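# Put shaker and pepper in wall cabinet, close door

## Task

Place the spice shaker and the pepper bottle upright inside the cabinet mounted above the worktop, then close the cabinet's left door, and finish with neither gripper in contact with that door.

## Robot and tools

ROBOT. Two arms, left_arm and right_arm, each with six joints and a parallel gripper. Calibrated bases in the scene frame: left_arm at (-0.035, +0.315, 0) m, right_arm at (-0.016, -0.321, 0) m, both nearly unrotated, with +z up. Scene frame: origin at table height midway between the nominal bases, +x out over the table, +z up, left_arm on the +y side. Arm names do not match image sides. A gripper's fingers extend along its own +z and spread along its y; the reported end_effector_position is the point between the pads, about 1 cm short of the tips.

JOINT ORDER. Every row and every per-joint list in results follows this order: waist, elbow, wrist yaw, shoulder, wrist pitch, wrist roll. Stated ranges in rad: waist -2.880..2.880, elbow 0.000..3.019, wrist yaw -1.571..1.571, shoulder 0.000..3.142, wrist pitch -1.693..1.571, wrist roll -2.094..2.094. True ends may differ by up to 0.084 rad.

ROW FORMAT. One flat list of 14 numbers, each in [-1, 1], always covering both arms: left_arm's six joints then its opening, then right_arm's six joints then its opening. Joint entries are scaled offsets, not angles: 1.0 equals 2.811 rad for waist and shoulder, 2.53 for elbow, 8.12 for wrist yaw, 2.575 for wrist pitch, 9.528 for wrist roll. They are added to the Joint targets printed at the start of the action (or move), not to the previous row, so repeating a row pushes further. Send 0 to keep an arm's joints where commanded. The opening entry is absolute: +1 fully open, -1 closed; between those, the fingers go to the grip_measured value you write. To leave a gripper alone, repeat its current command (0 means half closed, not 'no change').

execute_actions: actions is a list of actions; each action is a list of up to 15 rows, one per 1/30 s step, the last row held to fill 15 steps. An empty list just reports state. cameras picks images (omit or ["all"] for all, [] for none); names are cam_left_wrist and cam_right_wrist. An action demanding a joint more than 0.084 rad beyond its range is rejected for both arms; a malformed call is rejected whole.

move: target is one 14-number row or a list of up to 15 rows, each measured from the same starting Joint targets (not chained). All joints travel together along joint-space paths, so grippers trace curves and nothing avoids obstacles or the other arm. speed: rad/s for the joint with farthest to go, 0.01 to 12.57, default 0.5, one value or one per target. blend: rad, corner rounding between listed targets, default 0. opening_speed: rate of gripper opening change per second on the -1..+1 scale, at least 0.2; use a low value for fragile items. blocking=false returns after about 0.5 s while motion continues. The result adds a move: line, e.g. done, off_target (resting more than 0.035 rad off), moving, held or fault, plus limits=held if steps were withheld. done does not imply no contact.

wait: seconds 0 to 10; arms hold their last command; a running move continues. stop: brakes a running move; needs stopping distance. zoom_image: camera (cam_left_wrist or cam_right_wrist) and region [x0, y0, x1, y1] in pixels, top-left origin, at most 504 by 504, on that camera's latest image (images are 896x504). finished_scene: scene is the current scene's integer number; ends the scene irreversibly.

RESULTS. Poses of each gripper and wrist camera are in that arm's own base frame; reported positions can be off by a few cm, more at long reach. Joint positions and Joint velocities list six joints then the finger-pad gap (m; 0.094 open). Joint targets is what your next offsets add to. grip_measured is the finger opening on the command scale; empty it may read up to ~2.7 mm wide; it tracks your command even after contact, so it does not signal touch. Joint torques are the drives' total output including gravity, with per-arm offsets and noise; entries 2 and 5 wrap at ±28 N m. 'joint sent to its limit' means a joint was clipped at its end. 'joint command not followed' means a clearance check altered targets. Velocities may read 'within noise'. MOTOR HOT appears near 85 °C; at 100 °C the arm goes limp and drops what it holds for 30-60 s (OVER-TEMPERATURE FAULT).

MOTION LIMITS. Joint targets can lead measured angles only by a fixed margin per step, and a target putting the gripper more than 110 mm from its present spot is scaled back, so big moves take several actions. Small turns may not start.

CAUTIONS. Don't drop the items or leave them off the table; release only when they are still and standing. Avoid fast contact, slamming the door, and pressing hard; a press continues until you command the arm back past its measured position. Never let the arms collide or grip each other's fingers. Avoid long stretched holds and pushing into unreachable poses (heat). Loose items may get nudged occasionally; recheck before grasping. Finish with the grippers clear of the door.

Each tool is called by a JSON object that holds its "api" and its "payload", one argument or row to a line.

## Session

{"api": "execute_actions", "payload": {
  "actions": []
}}

Scene clock: 0.00 s.
left_arm: end_effector_position=(+0.1589, -0.4255, +0.3519) grip_measured=+1.000 end_effector_quat_wxyz=(+0.687, +0.167, +0.707, +0.018) | right_arm: end_effector_position=(+0.4637, -0.0246, +0.1281) grip_measured=+1.000 end_effector_quat_wxyz=(-0.025, -0.157, +0.987, +0.010)
Joint names: [waist, elbow, wrist yaw, shoulder, wrist pitch, wrist roll]
Joint positions: left_arm=[-1.593 0.89 -1.379 1.231 0.051 -0.026 0.094] | right_arm=[-0.056 1.3 -0.01 1.646 -1.278 -0.37 0.094]
Joint velocities: within noise
Joint torques (N m): no reading
Motor temperatures (°C): left_arm=[28 27 24 30 26 23 25] | right_arm=[23 25 26 25 26 22 25]
Heat: left arm: hottest shoulder 30 °C; right arm: hottest wrist pitch 26 °C.
Joint targets: left_arm=[-1.593 0.910 -1.379 1.235 0.053 -0.026] | right_arm=[-0.056 1.326 -0.010 1.642 -1.277 -0.370]
Tool commands: left_gripper/opening=+1.0 right_gripper/opening=+1.0
camera_calibration:
cam_left_wrist: T_world_to_cam=[[-0.281588, -0.953737, -0.105323, -0.338981], [-0.674816, 0.274871, -0.684886, 0.486257], [0.682152, -0.121782, -0.720998, 0.218471], [0, 0, 0, 1]] pos_world=[0.083651, -0.43035, 0.454845]
cam_right_wrist: T_world_to_cam=[[0.42767, -0.903603, 0.0244777, -0.23469], [-0.636593, -0.28185, 0.717851, 0.216074], [-0.641754, -0.322586, -0.695766, 0.505365], [0, 0, 0, 1]] pos_world=[0.562241, 0.0118575, 0.202251]

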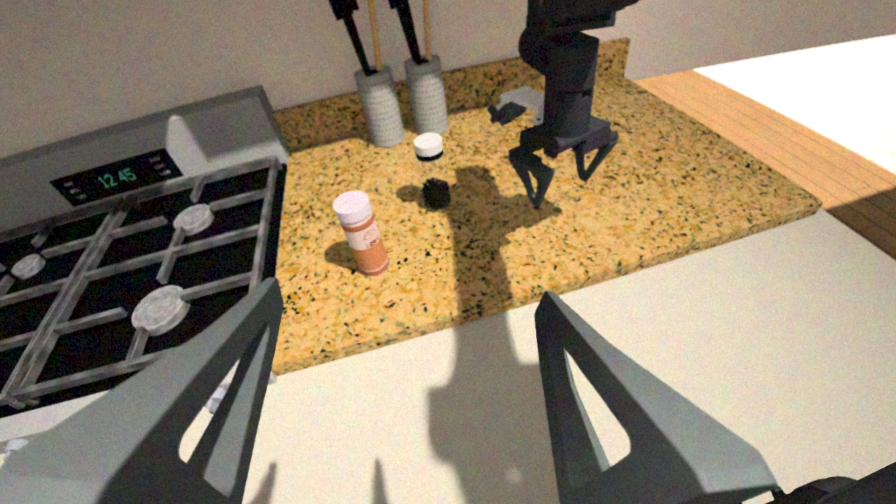

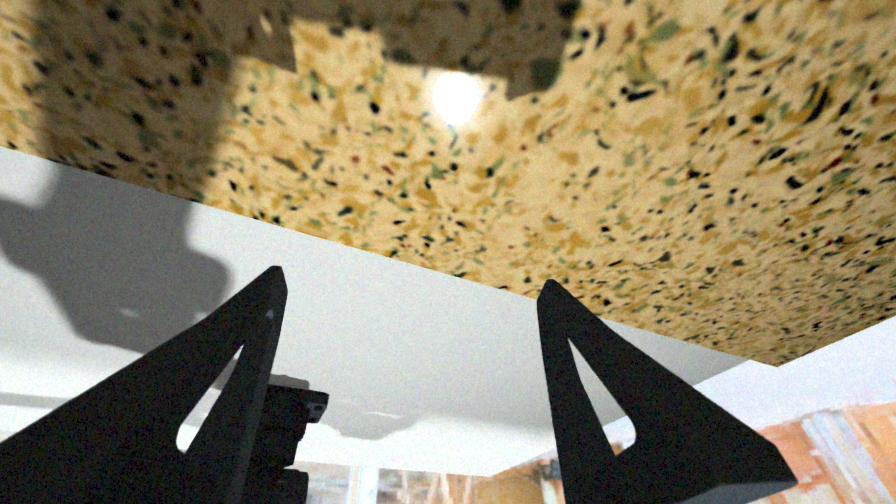

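{"api": "move", "payload": {
  "target": [0.709,0,0,0,0,0,1,0.0662,0.0016,0.0172,-0.2337,0.6124,0.0388,0],
  "speed": 1.0
}}

Scene clock: 3.47 s.
left_arm: end_effector_position=(+0.3228, +0.3195, +0.3519) grip_measured=+1.000 end_effector_quat_wxyz=(-0.358, +0.502, -0.524, -0.587) | right_arm: end_effector_position=(+0.4312, +0.0270, +0.7419) grip_measured=+0.003 end_effector_quat_wxyz=(+0.884, +0.027, +0.466, +0.016)
Joint positions: left_arm=[0.401 0.89 -1.379 1.231 0.051 -0.026 0.094] | right_arm=[0.114 1.3 0.126 0.981 0.285 -0.01 0.047]
Joint torques (N m): left_arm=[1.14 11.62 -0.14 -6.24 1.2 0.1] | right_arm=[0.97 13.52 0.1 -4.19 1.84 0.18]
Heat: left arm: hottest shoulder 30 °C; right arm: hottest elbow 26 °C.
Joint targets: left_arm=[0.400 0.910 -1.379 1.235 0.053 -0.026] | right_arm=[0.130 1.330 0.130 0.985 0.300 -0.001]
move: done
cam_left_wrist: T_world_to_cam=[[0.985294, 0.134532, -0.105341, -0.33897], [0.0261993, -0.728169, -0.684897, 0.486276], [-0.168847, 0.672065, -0.720985, 0.218457], [0, 0, 0, 1]] pos_world=[0.358131, 0.252877, 0.454845]
cam_right_wrist: T_world_to_cam=[[-0.115167, -0.993315, 0.00781972, 0.0596463], [-0.157621, 0.0105015, -0.987444, 0.820167], [0.980761, -0.114954, -0.157777, -0.176216], [0, 0, 0, 1]] pos_world=[0.308971, 0.0303779, 0.781599]

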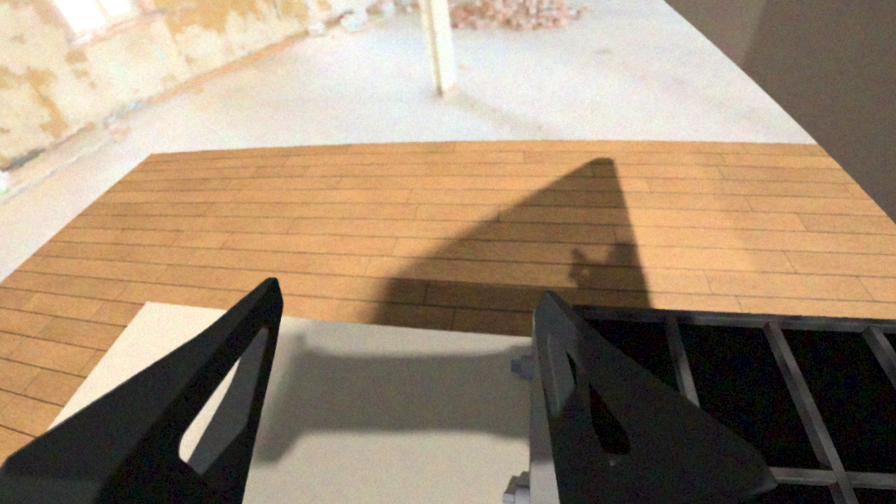

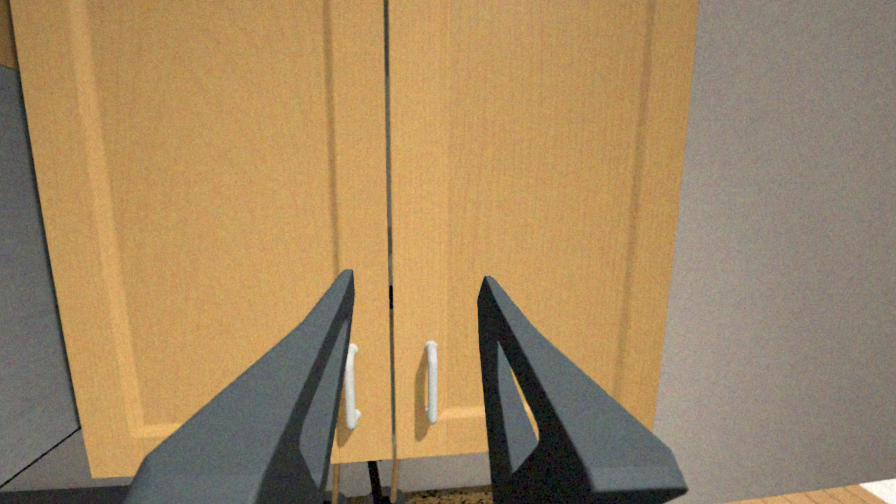

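{"api": "move", "payload": {
  "target": [0,0,0,0,0,0,1,0.0395,0.0324,0.0137,0.0559,-0.2214,0,0],
  "speed": 1.0,
  "cameras": ["cam_right_wrist"]
}}

Scene clock: 5.20 s.
left_arm: end_effector_position=(+0.3228, +0.3195, +0.3519) grip_measured=+1.000 end_effector_quat_wxyz=(-0.358, +0.502, -0.524, -0.587) | right_arm: end_effector_position=(+0.5353, +0.0817, +0.5716) grip_measured=+0.003 end_effector_quat_wxyz=(+0.690, -0.004, +0.724, -0.011)
Joint positions: left_arm=[0.401 0.89 -1.379 1.231 0.051 -0.026 0.094] | right_arm=[0.227 1.354 0.237 1.141 -0.263 -0.01 0.047]
Joint torques (N m): left_arm=[1.14 11.58 -0.15 -6.36 1.22 0.11] | right_arm=[1.32 17.13 0.13 -7.18 1.73 0.18]
Heat: left arm: hottest shoulder 30 °C; right arm: hottest elbow 26 °C.
Joint targets: left_arm=[0.400 0.910 -1.379 1.235 0.053 -0.026] | right_arm=[0.242 1.412 0.241 1.143 -0.270 -0.001]
move: off_target (right_arm); right_arm: the elbow is farthest, 0.058 rad from its target
cam_right_wrist: T_world_to_cam=[[-0.0616516, -0.986904, 0.149061, 0.01739], [-0.722248, -0.0589651, -0.689116, 0.805236], [0.688881, -0.150144, -0.709154, 0.175403], [0, 0, 0, 1]] pos_world=[0.461821, 0.0909789, 0.676697]

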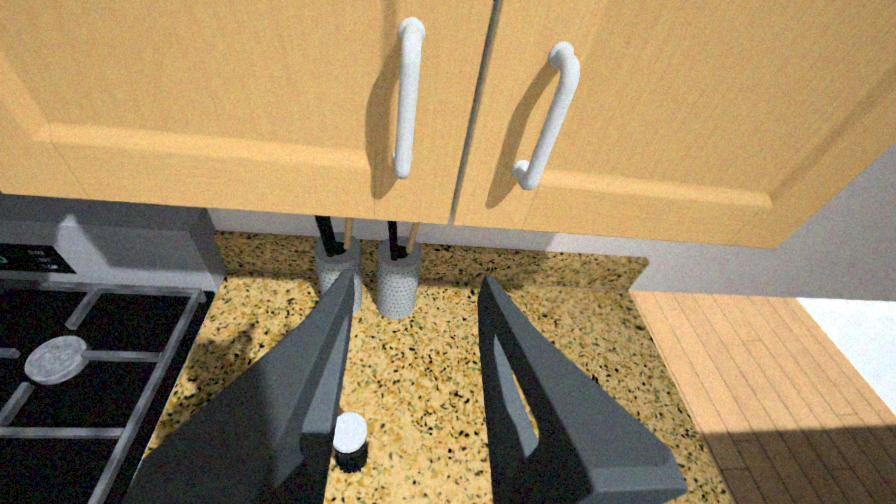

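{"api": "move", "payload": {
  "target": [0,0,0,0,0,0,1,-0.0228,0.115,-0.0063,0.1124,0.028,0,0],
  "speed": 0.5,
  "cameras": ["cam_right_wrist"]
}}

Scene clock: 7.10 s.
left_arm: end_effector_position=(+0.3228, +0.3195, +0.3519) grip_measured=+1.000 end_effector_quat_wxyz=(-0.358, +0.502, -0.524, -0.587) | right_arm: end_effector_position=(+0.6579, +0.0932, +0.5796) grip_measured=+0.003 end_effector_quat_wxyz=(+0.698, -0.005, +0.716, -0.006)
Joint positions: left_arm=[0.401 0.89 -1.379 1.231 0.051 -0.026 0.094] | right_arm=[0.191 1.644 0.193 1.455 -0.215 -0.01 0.047]
Joint torques (N m): left_arm=[1.03 11.56 -0.16 -6.3 1.14 0.11] | right_arm=[0.03 16.96 -0.13 -12.63 2.56 0.14]
Heat: left arm: hottest shoulder 30 °C; right arm: hottest elbow 27 °C.
Joint targets: left_arm=[0.400 0.910 -1.379 1.235 0.053 -0.026] | right_arm=[0.177 1.703 0.190 1.458 -0.198 -0.001]
move: off_target (right_arm); right_arm: the elbow is farthest, 0.059 rad from its target
cam_right_wrist: T_world_to_cam=[[-0.0566375, -0.988345, 0.141301, 0.0364159], [-0.706079, -0.0604089, -0.705551, 0.898966], [0.705864, -0.139731, -0.694429, 0.0776954], [0, 0, 0, 1]] pos_world=[0.581961, 0.101153, 0.683075]

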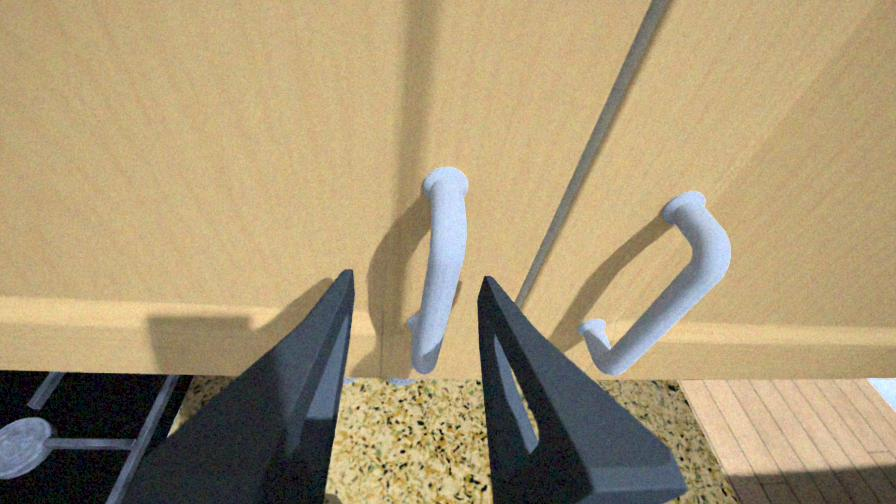

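{"api": "move", "payload": {
  "target": [0,0,0,0,0,0,1,0,0,0,0,0,0,-0.84],
  "opening_speed": 0.9,
  "cameras": ["cam_right_wrist"]
}}

{"api": "move", "payload": {
  "target": [
    [0,0,0,0,0,0,1,0.0366,-0.0435,0.0339,-0.0336,0.0148,0,-0.84],
    [0,0,0,0,0,0,1,0.0822,-0.0609,0.0711,-0.0502,0.014,0,-0.84],
    [0,0,0,0,0,0,1,0.1259,-0.0711,0.0986,-0.0603,0.0128,0,-0.84],
    [0,0,0,0,0,0,1,0.17,-0.0711,0.123,-0.0603,0.0128,0,-0.84],
    [0,0,0,0,0,0,1,0.2443,-0.0528,0.1539,-0.0425,0.0136,0,-0.84],
    [0,0,0,0,0,0,1,0.3029,-0.0124,0.1619,-0.0065,0.0128,0,-0.84]
  ],
  "speed": 0.45,
  "blend": 0.05,
  "cameras": ["cam_right_wrist"]
}}

Scene clock: 8.60 s.
left_arm: end_effector_position=(+0.3228, +0.3195, +0.3519) grip_measured=+1.000 end_effector_quat_wxyz=(-0.358, +0.502, -0.524, -0.587) | right_arm: end_effector_position=(+0.6586, +0.0882, +0.5796) grip_measured=-0.795 end_effector_quat_wxyz=(+0.698, -0.001, +0.716, -0.007)
Joint positions: left_arm=[0.401 0.89 -1.379 1.231 0.051 -0.026 0.094] | right_arm=[0.183 1.644 0.193 1.455 -0.215 -0.007 0.01]
Joint torques (N m): left_arm=[1.26 11.54 -0.16 -6.42 1.17 0.11] | right_arm=[0.15 17.24 -0.19 -12.57 2.56 0.16]
Heat: left arm: hottest shoulder 30 °C; right arm: hottest elbow 28 °C.
Joint targets: left_arm=[0.400 0.910 -1.379 1.235 0.053 -0.026] | right_arm=[0.177 1.703 0.190 1.458 -0.198 -0.001]
move: off_target (right_arm); right_arm: the elbow is farthest, 0.059 rad from its target
cam_right_wrist: T_world_to_cam=[[-0.0642671, -0.9883, 0.138322, 0.03829], [-0.706493, -0.0528338, -0.705745, 0.898882], [0.704796, -0.143079, -0.694831, 0.0776971], [0, 0, 0, 1]] pos_world=[0.582754, 0.0964502, 0.683072]

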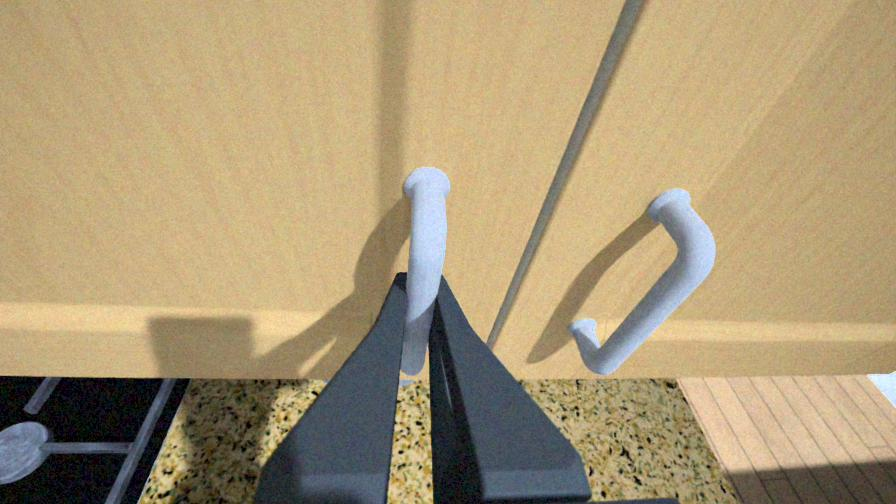

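Scene clock: 12.27 s.
left_arm: end_effector_position=(+0.3228, +0.3195, +0.3519) grip_measured=+1.000 end_effector_quat_wxyz=(-0.358, +0.502, -0.524, -0.587) | right_arm: end_effector_position=(+0.4198, +0.3284, +0.5790) grip_measured=-0.804 end_effector_quat_wxyz=(+0.684, +0.173, +0.686, -0.178)
Joint positions: left_arm=[0.401 0.89 -1.379 1.231 0.051 -0.026 0.094] | right_arm=[0.992 1.614 1.495 1.443 -0.178 -0.001 0.009]
Joint torques (N m): left_arm=[1.2 11.56 -0.15 -6.3 1.2 0.11] | right_arm=[3.78 16.46 0.38 -12.86 1.98 0.11]
Heat: left arm: hottest shoulder 30 °C; right arm: hottest elbow 29 °C.
Joint targets: left_arm=[0.400 0.910 -1.379 1.235 0.053 -0.026] | right_arm=[1.029 1.671 1.504 1.440 -0.165 -0.001]
move: off_target (right_arm); right_arm: the elbow is farthest, 0.058 rad from its target
cam_right_wrist: T_world_to_cam=[[-0.527485, -0.839054, 0.133225, 0.408831], [-0.630184, 0.281265, -0.723712, 0.610953], [0.569762, -0.465703, -0.677121, 0.432361], [0, 0, 0, 1]] pos_world=[0.354322, 0.372543, 0.680449]

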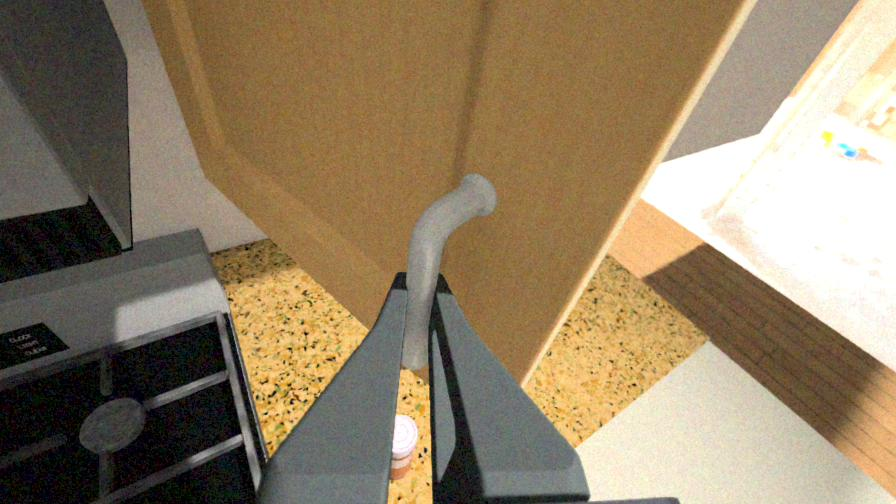

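{"api": "move", "payload": {
  "target": [0,0,0,0,0,0,1,0,0,0,0,0,0,-0.3],
  "opening_speed": 2,
  "cameras": ["cam_right_wrist"]
}}

{"api": "move", "payload": {
  "target": [0,0,0,0,0,0,1,0.0427,0,0.0032,0,0,0,-0.3],
  "speed": 0.4,
  "cameras": ["cam_right_wrist"]
}}

Scene clock: 13.83 s.
left_arm: end_effector_position=(+0.3228, +0.3195, +0.3519) grip_measured=+1.000 end_effector_quat_wxyz=(-0.358, +0.502, -0.524, -0.587) | right_arm: end_effector_position=(+0.4108, +0.3378, +0.5795) grip_measured=-0.304 end_effector_quat_wxyz=(+0.686, +0.167, +0.687, -0.172)
Joint positions: left_arm=[0.401 0.89 -1.379 1.231 0.051 -0.026 0.094] | right_arm=[1.017 1.615 1.501 1.443 -0.178 -0.001 0.033]
Joint torques (N m): left_arm=[1.2 11.59 -0.15 -6.3 1.22 0.11] | right_arm=[0.56 16.35 0.08 -13.04 1.85 0.11]
Heat: left arm: hottest shoulder 30 °C; right arm: hottest elbow 29 °C.
Joint targets: left_arm=[0.400 0.910 -1.379 1.235 0.053 -0.026] | right_arm=[1.029 1.672 1.505 1.440 -0.165 -0.001]
move: off_target (right_arm); right_arm: the elbow is farthest, 0.056 rad from its target
cam_right_wrist: T_world_to_cam=[[-0.511823, -0.84889, 0.131995, 0.409545], [-0.634821, 0.270197, -0.723876, 0.608866], [0.578826, -0.45429, -0.677186, 0.434685], [0, 0, 0, 1]] pos_world=[0.344529, 0.380618, 0.681047]

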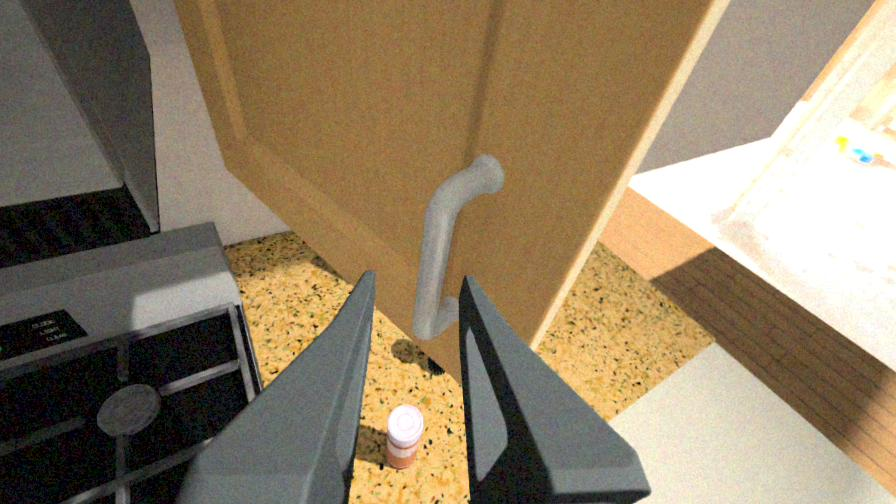

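Scene clock: 14.73 s.
left_arm: end_effector_position=(+0.3228, +0.3195, +0.3519) grip_measured=+1.000 end_effector_quat_wxyz=(-0.358, +0.502, -0.524, -0.587) | right_arm: end_effector_position=(+0.3634, +0.3828, +0.5795) grip_measured=-0.303 end_effector_quat_wxyz=(+0.694, +0.132, +0.695, -0.137)
Joint positions: left_arm=[0.401 0.89 -1.379 1.231 0.051 -0.026 0.094] | right_arm=[1.144 1.615 1.527 1.443 -0.178 -0.001 0.033]
Joint torques (N m): left_arm=[1.14 11.56 -0.16 -6.24 1.2 0.11] | right_arm=[0.73 16.42 0.06 -12.51 1.91 0.14]
Heat: left arm: hottest shoulder 30 °C; right arm: hottest elbow 29 °C.
Joint targets: left_arm=[0.400 0.910 -1.379 1.235 0.053 -0.026] | right_arm=[1.149 1.672 1.530 1.440 -0.165 -0.001]
move: off_target (right_arm); right_arm: the elbow is farthest, 0.057 rad from its target
cam_right_wrist: T_world_to_cam=[[-0.42386, -0.896045, 0.132087, 0.409488], [-0.658711, 0.204872, -0.723967, 0.600398], [0.621645, -0.393867, -0.677071, 0.443775], [0, 0, 0, 1]] pos_world=[0.293183, 0.418703, 0.681047]

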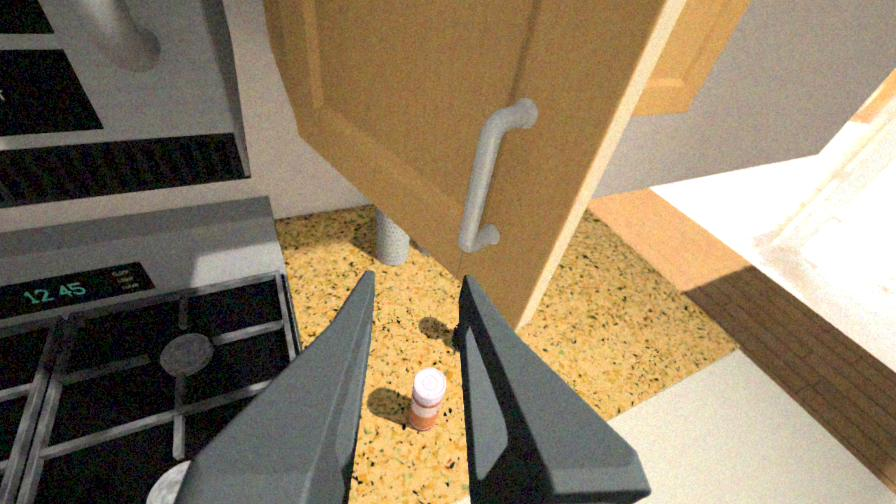

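{"api": "move", "payload": {
  "target": [
    [0,0,0,0,0,0,1,0.0359,-0.4996,-0.0099,-0.1214,0.3456,0,-0.3],
    [0,0,0,0,0,0,1,-0.238,-0.4996,-0.1884,-0.1214,0.3456,0,0.6]
  ],
  "speed": 1.1,
  "blend": 0.05,
  "cameras": ["cam_right_wrist"]
}}

Scene clock: 18.87 s.
left_arm: end_effector_position=(+0.3228, +0.3195, +0.3519) grip_measured=+1.000 end_effector_quat_wxyz=(-0.358, +0.502, -0.524, -0.587) | right_arm: end_effector_position=(+0.3986, +0.2135, +0.2520) grip_measured=+0.596 end_effector_quat_wxyz=(+0.686, -0.172, +0.686, +0.171)
Joint positions: left_arm=[0.401 0.89 -1.379 1.231 0.051 -0.026 0.094] | right_arm=[0.494 0.407 0.004 1.114 0.708 -0.001 0.075]
Joint torques (N m): left_arm=[1.14 11.54 -0.14 -6.3 1.21 0.11] | right_arm=[-1.03 9.57 -0.14 -6.18 2.62 0.09]
Heat: left arm: hottest elbow 31 °C; right arm: hottest elbow 29 °C.
Joint targets: left_arm=[0.400 0.910 -1.379 1.235 0.053 -0.026] | right_arm=[0.480 0.408 0.000 1.099 0.725 -0.001]
move: done
cam_right_wrist: T_world_to_cam=[[0.415019, -0.901032, 0.126094, -0.0159506], [-0.581839, -0.369397, -0.724576, 0.513237], [0.699445, 0.227347, -0.677562, -0.0300331], [0, 0, 0, 1]] pos_world=[0.326247, 0.182044, 0.353541]

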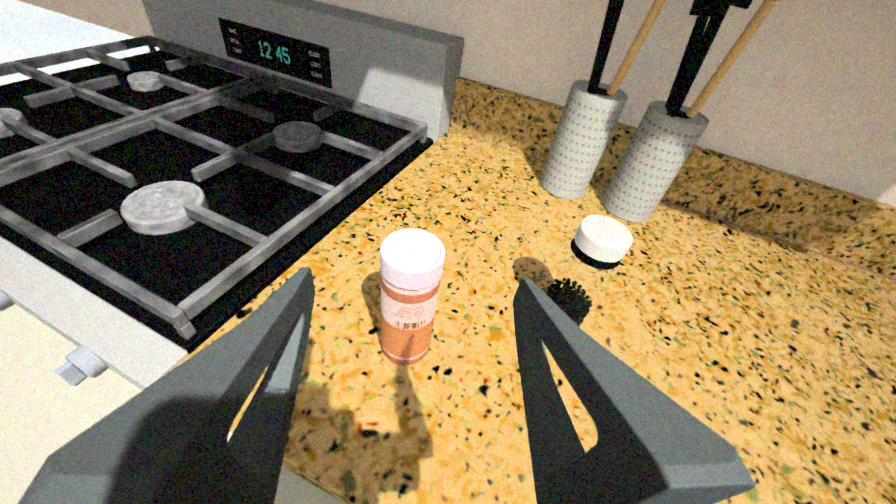

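{"api": "move", "payload": {
  "target": [
    [0,0,0,0,0,0,1,-0.0036,0.0387,0,0.3001,0.285,0,0.6],
    [0,0,0,0,0,0,1,-0.0036,0.114,0,0.3291,0.2369,0,0.6]
  ],
  "speed": [0.9,0.4],
  "cameras": ["cam_right_wrist"]
}}

Scene clock: 21.43 s.
left_arm: end_effector_position=(+0.3228, +0.3195, +0.3519) grip_measured=+1.000 end_effector_quat_wxyz=(-0.358, +0.502, -0.524, -0.587) | right_arm: end_effector_position=(+0.5115, +0.2692, +0.0741) grip_measured=+0.597 end_effector_quat_wxyz=(+0.688, -0.169, +0.685, +0.169)
Joint positions: left_arm=[0.401 0.89 -1.379 1.231 0.051 -0.026 0.094] | right_arm=[0.486 0.67 0.004 2.008 1.342 -0.001 0.075]
Joint torques (N m): left_arm=[1.32 11.59 -0.15 -6.36 1.18 0.11] | right_arm=[-1.03 6.63 -0.18 -12.86 1.78 0.09]
Motor temperatures (°C): left_arm=[28 32 24 30 26 23 25] | right_arm=[23 29 26 26 27 22 25]
Heat: left arm: hottest elbow 32 °C; right arm: hottest elbow 29 °C.
Joint targets: left_arm=[0.400 0.910 -1.379 1.235 0.053 -0.026] | right_arm=[0.470 0.696 0.000 2.024 1.335 -0.001]
move: done
cam_right_wrist: T_world_to_cam=[[0.407698, -0.904399, 0.125881, 0.0146062], [-0.581938, -0.363583, -0.72743, 0.469362], [0.703655, 0.223317, -0.674536, -0.243503], [0, 0, 0, 1]] pos_world=[0.438527, 0.23824, 0.175338]

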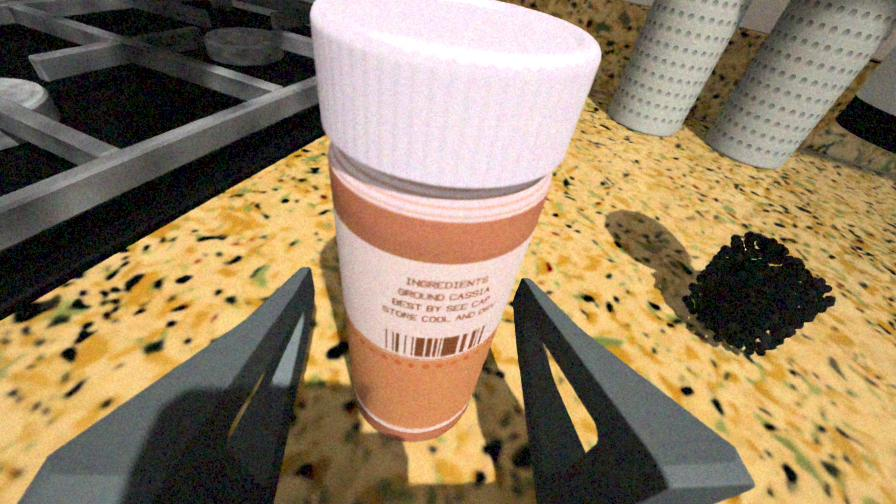

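{"api": "move", "payload": {
  "target": [0,0,0,0,0,0,1,0,-0.0126,0,-0.0045,0.0072,0,0.6],
  "speed": 0.3,
  "cameras": []
}}

{"api": "move", "payload": {
  "target": [0,0,0,0,0,0,1,0,0,0,0,0,0,-0.3],
  "opening_speed": 0.7,
  "cameras": ["cam_right_wrist"]
}}

Scene clock: 22.37 s.
left_arm: end_effector_position=(+0.3228, +0.3195, +0.3519) grip_measured=+1.000 end_effector_quat_wxyz=(-0.358, +0.502, -0.524, -0.587) | right_arm: end_effector_position=(+0.5115, +0.2692, +0.0741) grip_measured=+0.597 end_effector_quat_wxyz=(+0.688, -0.169, +0.685, +0.169)
Joint positions: left_arm=[0.401 0.89 -1.379 1.231 0.051 -0.026 0.094] | right_arm=[0.486 0.67 0.004 2.008 1.342 -0.001 0.075]
Joint torques (N m): left_arm=[1.2 11.55 -0.15 -6.48 1.17 0.1] | right_arm=[-0.38 3.64 -0.19 -12.98 2.28 0.12]
Heat: left arm: hottest elbow 32 °C; right arm: hottest elbow 29 °C.
Joint targets: left_arm=[0.400 0.910 -1.379 1.235 0.053 -0.026] | right_arm=[0.470 0.664 0.000 2.012 1.353 -0.001]
move: done

Scene clock: 23.87 s.
left_arm: end_effector_position=(+0.3228, +0.3195, +0.3519) grip_measured=+1.000 end_effector_quat_wxyz=(-0.358, +0.502, -0.524, -0.587) | right_arm: end_effector_position=(+0.5115, +0.2688, +0.0740) grip_measured=+0.029 end_effector_quat_wxyz=(+0.688, -0.169, +0.685, +0.169)
Joint positions: left_arm=[0.401 0.89 -1.379 1.231 0.051 -0.026 0.094] | right_arm=[0.486 0.67 0.003 2.008 1.342 -0.001 0.048]
Joint torques (N m): left_arm=[1.2 11.59 -0.14 -6.3 1.22 0.11] | right_arm=[-1.08 3.75 -0.12 -13.51 2.32 0.11]
Heat: left arm: hottest elbow 32 °C; right arm: hottest elbow 29 °C.
Joint targets: left_arm=[0.400 0.910 -1.379 1.235 0.053 -0.026] | right_arm=[0.470 0.664 0.000 2.012 1.353 -0.001]
move: done
cam_right_wrist: T_world_to_cam=[[0.40748, -0.904499, 0.125867, 0.0143788], [-0.58227, -0.36351, -0.727202, 0.469232], [0.703507, 0.223032, -0.674785, -0.243305], [0, 0, 0, 1]] pos_world=[0.438528, 0.237841, 0.175238]

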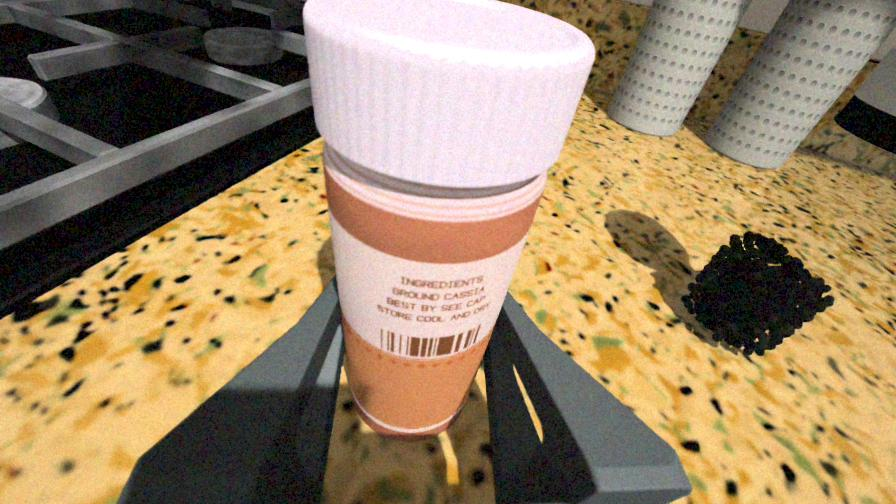

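{"api": "move", "payload": {
  "target": [
    [0,0,0,0,0,0,1,0,-0.0063,0,-0.0619,-0.0501,0,-0.3],
    [0,0,0,0,0,0,1,-0.0711,-0.0854,0,-0.2181,-0.1425,0,-0.3],
    [0,0,0,0,0,0,1,-0.074,0.287,0,-0.3472,-0.6322,0,-0.3],
    [0,0,0,0,0,0,1,-0.074,0.3814,0,-0.2362,-0.6016,0,-0.3]
  ],
  "speed": 0.8,
  "blend": 0.05,
  "cameras": ["cam_right_wrist"]
}}

Scene clock: 28.20 s.
left_arm: end_effector_position=(+0.3228, +0.3195, +0.3519) grip_measured=+1.000 end_effector_quat_wxyz=(-0.358, +0.502, -0.524, -0.587) | right_arm: end_effector_position=(+0.6108, +0.1737, +0.5787) grip_measured=+0.029 end_effector_quat_wxyz=(+0.689, -0.099, +0.711, +0.095)
Joint positions: left_arm=[0.401 0.89 -1.379 1.231 0.051 -0.026 0.094] | right_arm=[0.278 1.561 0.002 1.373 -0.22 -0.001 0.048]
Joint torques (N m): left_arm=[1.26 11.55 -0.16 -6.42 1.2 0.11] | right_arm=[-1.08 18.06 -0.09 -14.39 2.73 0.08]
Heat: left arm: hottest elbow 33 °C; right arm: hottest elbow 30 °C.
Joint targets: left_arm=[0.400 0.910 -1.379 1.235 0.053 -0.026] | right_arm=[0.262 1.629 0.000 1.347 -0.196 -0.001]
move: off_target (right_arm); right_arm: the elbow is farthest, 0.068 rad from its target
cam_right_wrist: T_world_to_cam=[[0.217735, -0.967581, 0.127982, -0.0500141], [-0.668837, -0.243419, -0.702428, 0.877194], [0.710809, 0.067344, -0.700154, 0.0858368], [0, 0, 0, 1]] pos_world=[0.536576, 0.159352, 0.682666]

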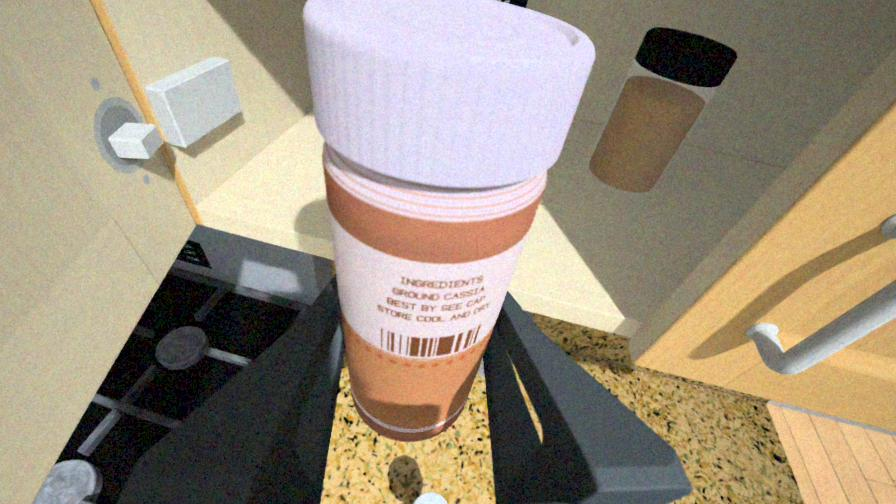

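{"api": "move", "payload": {
  "target": [
    [0,0,0,0,0,0,1,0,0.0874,0,0.08,0,0,-0.3],
    [0,0,0,0,0,0,1,0,0.2178,0,0.1713,-0.0297,0,-0.3]
  ],
  "speed": 0.5,
  "blend": 0.03,
  "cameras": ["cam_right_wrist"]
}}

Scene clock: 30.33 s.
left_arm: end_effector_position=(+0.3228, +0.3195, +0.3519) grip_measured=+1.000 end_effector_quat_wxyz=(-0.358, +0.502, -0.524, -0.587) | right_arm: end_effector_position=(+0.7633, +0.2173, +0.5933) grip_measured=+0.029 end_effector_quat_wxyz=(+0.706, -0.097, +0.694, +0.098)
Joint positions: left_arm=[0.401 0.89 -1.379 1.231 0.051 -0.026 0.094] | right_arm=[0.278 2.109 0.002 1.821 -0.271 -0.001 0.048]
Joint torques (N m): left_arm=[1.2 11.59 -0.15 -6.3 1.18 0.1] | right_arm=[-0.56 18.21 -0.1 -18.78 1.89 0.14]
Heat: left arm: hottest elbow 33 °C; right arm: hottest elbow 31 °C.
Joint targets: left_arm=[0.400 0.910 -1.379 1.235 0.053 -0.026] | right_arm=[0.262 2.180 0.000 1.829 -0.272 -0.001]
move: off_target (right_arm); right_arm: the elbow is farthest, 0.071 rad from its target
cam_right_wrist: T_world_to_cam=[[0.211825, -0.96928, 0.125003, -0.0362972], [-0.635012, -0.233731, -0.736294, 0.992165], [0.742893, 0.0765869, -0.665015, -0.0626095], [0, 0, 0, 1]] pos_world=[0.684238, 0.201513, 0.693427]

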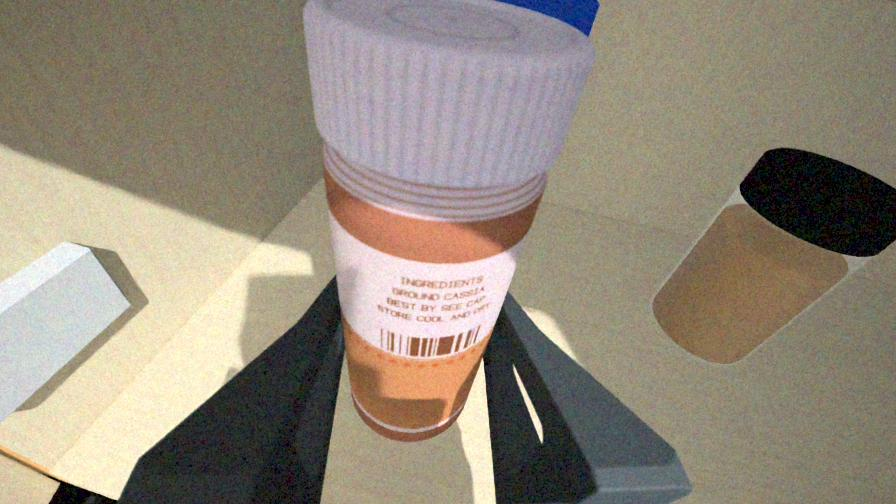

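{"api": "move", "payload": {
  "target": [0,0,0,0,0,0,1,0,-0.058,0,-0.013,0.036,0,-0.3],
  "speed": 0.2,
  "cameras": []
}}

{"api": "move", "payload": {
  "target": [0,0,0,0,0,0,1,0,-0.012,0,-0.002,0.009,0,-0.3],
  "speed": 0.1,
  "cameras": []
}}

Scene clock: 31.83 s.
left_arm: end_effector_position=(+0.3228, +0.3195, +0.3519) grip_measured=+1.000 end_effector_quat_wxyz=(-0.358, +0.502, -0.524, -0.587) | right_arm: end_effector_position=(+0.7709, +0.2190, +0.5558) grip_measured=+0.029 end_effector_quat_wxyz=(+0.699, -0.098, +0.702, +0.097)
Joint positions: left_arm=[0.401 0.89 -1.379 1.231 0.051 -0.026 0.094] | right_arm=[0.278 2.021 0.002 1.82 -0.205 -0.002 0.048]
Joint torques (N m): left_arm=[1.08 11.6 -0.16 -6.3 1.2 0.11] | right_arm=[-0.85 12.85 -0.04 -21.25 2.89 0.16]
Heat: left arm: hottest elbow 33 °C; right arm: hottest elbow 31 °C.
Joint targets: left_arm=[0.400 0.910 -1.379 1.235 0.053 -0.026] | right_arm=[0.262 2.033 0.000 1.792 -0.180 -0.001]
move: done

Scene clock: 32.63 s.
left_arm: end_effector_position=(+0.3228, +0.3195, +0.3519) grip_measured=+1.000 end_effector_quat_wxyz=(-0.358, +0.502, -0.524, -0.587) | right_arm: end_effector_position=(+0.7726, +0.2195, +0.5464) grip_measured=+0.029 end_effector_quat_wxyz=(+0.699, -0.098, +0.702, +0.096)
Joint positions: left_arm=[0.401 0.89 -1.379 1.231 0.051 -0.026 0.094] | right_arm=[0.278 1.997 0.002 1.82 -0.183 -0.002 0.048]
Joint torques (N m): left_arm=[1.08 11.58 -0.15 -6.36 1.2 0.11] | right_arm=[-1.26 12.22 -0.03 -22.3 2.8 0.17]
Heat: left arm: hottest elbow 33 °C; right arm: hottest elbow 31 °C.
Joint targets: left_arm=[0.400 0.910 -1.379 1.235 0.053 -0.026] | right_arm=[0.262 2.003 0.000 1.787 -0.156 -0.001]
move: done

Near predicted contact; small steps.

{"api": "move", "payload": {
  "target": [0,0,0,0,0,0,1,0,-0.008,0,-0.001,0.006,0,-0.3],
  "speed": 0.1,
  "cameras": []
}}

{"api": "move", "payload": {
  "target": [0,0,0,0,0,0,1,0,-0.008,0,-0.001,0.006,0,-0.3],
  "speed": 0.1,
  "cameras": ["cam_right_wrist"]
}}

Scene clock: 33.57 s.
left_arm: end_effector_position=(+0.3228, +0.3195, +0.3519) grip_measured=+1.000 end_effector_quat_wxyz=(-0.358, +0.502, -0.524, -0.587) | right_arm: end_effector_position=(+0.7720, +0.2193, +0.5453) grip_measured=+0.029 end_effector_quat_wxyz=(+0.702, -0.098, +0.698, +0.097)
Joint positions: left_arm=[0.401 0.89 -1.379 1.231 0.051 -0.026 0.094] | right_arm=[0.278 1.981 0.002 1.816 -0.16 -0.002 0.048]
Joint torques (N m): left_arm=[1.32 11.56 -0.15 -6.36 1.22 0.11] | right_arm=[-1.03 11.7 -0.05 -23 2.39 0.16]
Heat: left arm: hottest elbow 33 °C; right arm: hottest elbow 31 °C.
Joint targets: left_arm=[0.400 0.910 -1.379 1.235 0.053 -0.026] | right_arm=[0.262 1.982 0.000 1.784 -0.141 -0.001]
move: done

Scene clock: 34.37 s.
left_arm: end_effector_position=(+0.3228, +0.3195, +0.3519) grip_measured=+1.000 end_effector_quat_wxyz=(-0.358, +0.502, -0.524, -0.587) | right_arm: end_effector_position=(+0.7700, +0.2187, +0.5452) grip_measured=+0.029 end_effector_quat_wxyz=(+0.705, -0.097, +0.695, +0.097)
Joint positions: left_arm=[0.401 0.89 -1.379 1.231 0.051 -0.026 0.094] | right_arm=[0.278 1.965 0.002 1.809 -0.142 -0.002 0.048]
Joint torques (N m): left_arm=[1.26 11.6 -0.15 -6.42 1.22 0.11] | right_arm=[-1.38 11.4 -0.09 -22.24 2.54 0.1]
Heat: left arm: hottest elbow 34 °C; right arm: hottest elbow 31 °C.
Joint targets: left_arm=[0.400 0.910 -1.379 1.235 0.053 -0.026] | right_arm=[0.262 1.962 0.000 1.781 -0.125 -0.001]
move: done
cam_right_wrist: T_world_to_cam=[[0.212166, -0.969075, 0.12601, -0.0311571], [-0.637041, -0.234934, -0.734155, 0.962], [0.741056, 0.075489, -0.667186, -0.0967552], [0, 0, 0, 1]] pos_world=[0.691146, 0.203117, 0.64563]

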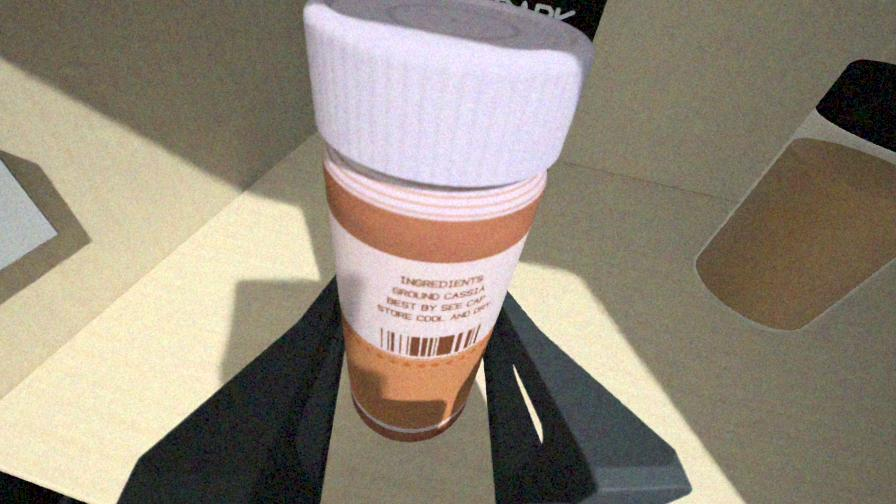

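{"api": "move", "payload": {
  "target": [0,0,0,0,0,0,1,0,0,0,0,-0.004,0,0.45],
  "opening_speed": 0.6,
  "cameras": ["cam_right_wrist"]
}}

Scene clock: 36.13 s.
left_arm: end_effector_position=(+0.3228, +0.3195, +0.3519) grip_measured=+1.000 end_effector_quat_wxyz=(-0.358, +0.502, -0.524, -0.587) | right_arm: end_effector_position=(+0.7702, +0.2188, +0.5432) grip_measured=+0.446 end_effector_quat_wxyz=(+0.704, -0.097, +0.696, +0.097)
Joint positions: left_arm=[0.401 0.89 -1.379 1.231 0.051 -0.026 0.094] | right_arm=[0.278 1.961 0.002 1.809 -0.141 -0.002 0.068]
Joint torques (N m): left_arm=[1.32 11.59 -0.16 -6.48 1.17 0.11] | right_arm=[-0.44 11.92 -0.13 -22.24 2.22 0.11]
Heat: left arm: hottest elbow 34 °C; right arm: hottest elbow 31 °C.
Joint targets: left_arm=[0.400 0.910 -1.379 1.235 0.053 -0.026] | right_arm=[0.262 1.962 0.000 1.781 -0.136 -0.001]
move: done
cam_right_wrist: T_world_to_cam=[[0.212512, -0.968972, 0.126221, -0.0312385], [-0.6392, -0.23555, -0.732079, 0.961334], [0.739095, 0.0748952, -0.669424, -0.095429], [0, 0, 0, 1]] pos_world=[0.691654, 0.20332, 0.643833]

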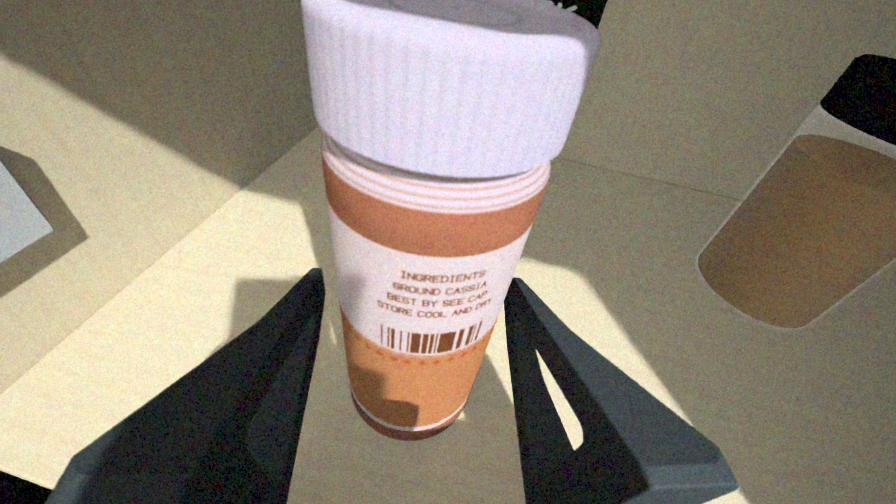

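{"api": "move", "payload": {
  "target": [
    [0,0,0,0,0,0,1,0,-0.1182,0,-0.0932,0.0163,0,0.45],
    [0,0,0,0,0,0,1,0,-0.2419,0,-0.2672,-0.052,0,0.45],
    [0,0,0,0,0,0,1,-0.0327,-0.5719,0,-0.1836,0.3538,0,0.45]
  ],
  "speed": [0.4,0.9,1.0],
  "blend": 0.04,
  "cameras": ["cam_right_wrist"]
}}

Scene clock: 39.80 s.
left_arm: end_effector_position=(+0.3228, +0.3195, +0.3519) grip_measured=+1.000 end_effector_quat_wxyz=(-0.358, +0.502, -0.524, -0.587) | right_arm: end_effector_position=(+0.4880, +0.0910, +0.2541) grip_measured=+0.447 end_effector_quat_wxyz=(+0.707, -0.065, +0.701, +0.065)
Joint positions: left_arm=[0.401 0.89 -1.379 1.231 0.051 -0.026 0.094] | right_arm=[0.186 0.511 0.002 1.259 0.757 -0.002 0.068]
Joint torques (N m): left_arm=[1.08 11.52 -0.15 -6.42 1.18 0.11] | right_arm=[-1.32 9.48 -0.03 -6.59 2.48 0.12]
Heat: left arm: hottest elbow 34 °C; right arm: hottest elbow 32 °C.
Joint targets: left_arm=[0.400 0.910 -1.379 1.235 0.053 -0.026] | right_arm=[0.170 0.515 0.000 1.265 0.775 -0.001]
move: done
cam_right_wrist: T_world_to_cam=[[0.122932, -0.984343, 0.126322, -0.0135928], [-0.659739, -0.176147, -0.730559, 0.543487], [0.741371, 0.00646911, -0.671064, -0.0653167], [0, 0, 0, 1]] pos_world=[0.408655, 0.0827761, 0.354935]

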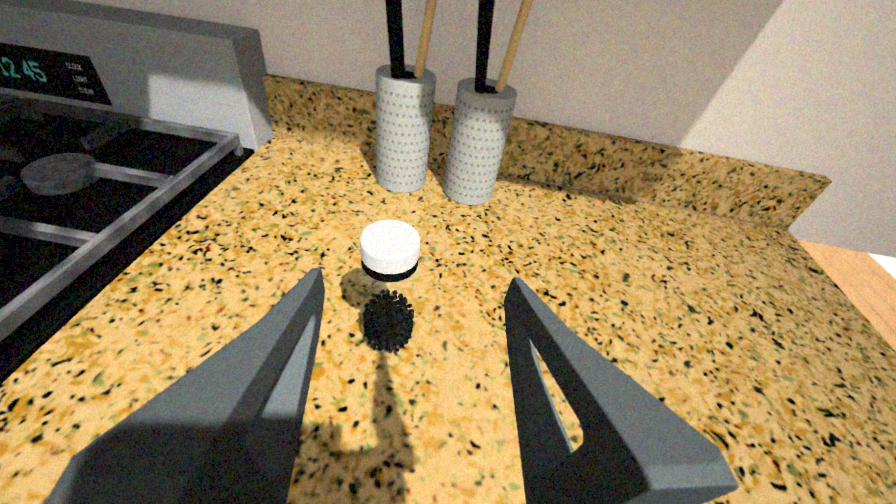

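{"api": "move", "payload": {
  "target": [
    [0,0,0,0,0,0,1,0.0178,0.0534,0,0.2544,0.2241,0,0.6],
    [0,0,0,0,0,0,1,0.0178,0.151,0,0.3031,0.1755,0,0.6]
  ],
  "speed": [0.9,0.4],
  "cameras": ["cam_right_wrist"]
}}

Scene clock: 42.20 s.
left_arm: end_effector_position=(+0.3228, +0.3195, +0.3519) grip_measured=+1.000 end_effector_quat_wxyz=(-0.358, +0.502, -0.524, -0.587) | right_arm: end_effector_position=(+0.6308, +0.1298, +0.0624) grip_measured=+0.597 end_effector_quat_wxyz=(+0.704, -0.072, +0.703, +0.071)
Joint positions: left_arm=[0.401 0.89 -1.379 1.231 0.051 -0.026 0.094] | right_arm=[0.204 0.866 0.002 2.101 1.235 -0.002 0.075]
Joint torques (N m): left_arm=[1.38 11.52 -0.16 -6.42 1.2 0.11] | right_arm=[1.79 8.09 -0.06 -15.38 1.59 0.1]
Heat: left arm: hottest elbow 34 °C; right arm: hottest elbow 32 °C.
Joint targets: left_arm=[0.400 0.910 -1.379 1.235 0.053 -0.026] | right_arm=[0.220 0.898 0.000 2.117 1.227 -0.001]
move: done
cam_right_wrist: T_world_to_cam=[[0.142053, -0.9817, 0.126827, 0.0189029], [-0.662412, -0.189487, -0.724779, 0.50754], [0.735548, 0.018945, -0.677207, -0.297716], [0, 0, 0, 1]] pos_world=[0.5525, 0.120369, 0.163842]

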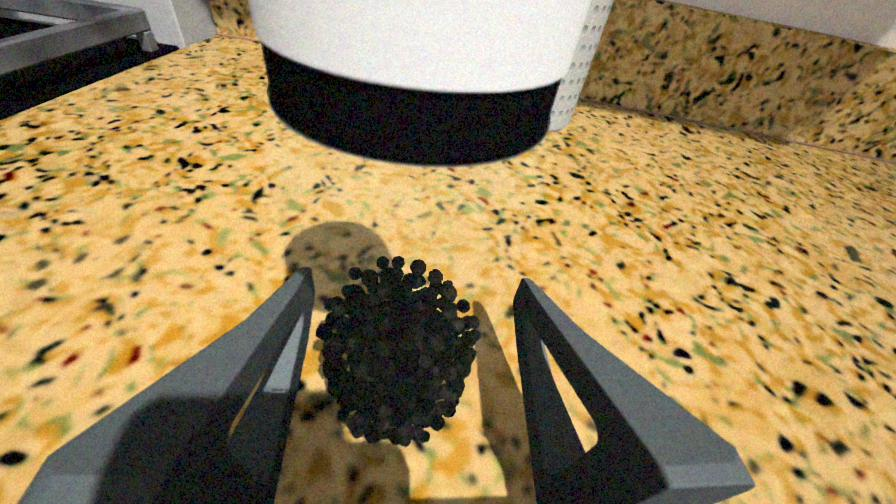

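{"api": "move", "payload": {
  "target": [0,0,0,0,0,0,1,0,0,0,0,0,0,-0.12],
  "opening_speed": 0.7,
  "cameras": ["cam_right_wrist"]
}}

Scene clock: 43.53 s.
left_arm: end_effector_position=(+0.3228, +0.3195, +0.3519) grip_measured=+1.000 end_effector_quat_wxyz=(-0.358, +0.502, -0.524, -0.587) | right_arm: end_effector_position=(+0.6301, +0.1330, +0.0623) grip_measured=+0.087 end_effector_quat_wxyz=(+0.703, -0.074, +0.703, +0.073)
Joint positions: left_arm=[0.401 0.89 -1.379 1.231 0.051 -0.026 0.094] | right_arm=[0.209 0.866 0.001 2.101 1.234 -0.002 0.051]
Joint torques (N m): left_arm=[1.2 11.58 -0.16 -6.48 1.21 0.11] | right_arm=[0.97 8.18 -0.02 -15.15 1.59 0.11]
Heat: left arm: hottest elbow 35 °C; right arm: hottest elbow 31 °C.
Joint targets: left_arm=[0.400 0.910 -1.379 1.235 0.053 -0.026] | right_arm=[0.220 0.898 0.001 2.117 1.227 -0.001]
move: done
cam_right_wrist: T_world_to_cam=[[0.147644, -0.980875, 0.126828, 0.0185453], [-0.661588, -0.193267, -0.724533, 0.507648], [0.735188, 0.0230653, -0.67747, -0.297599], [0, 0, 0, 1]] pos_world=[0.551907, 0.123166, 0.163842]

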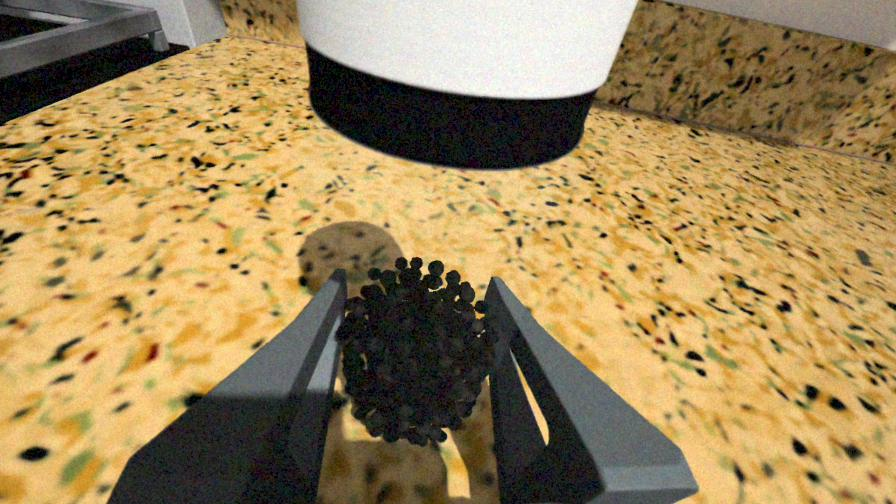

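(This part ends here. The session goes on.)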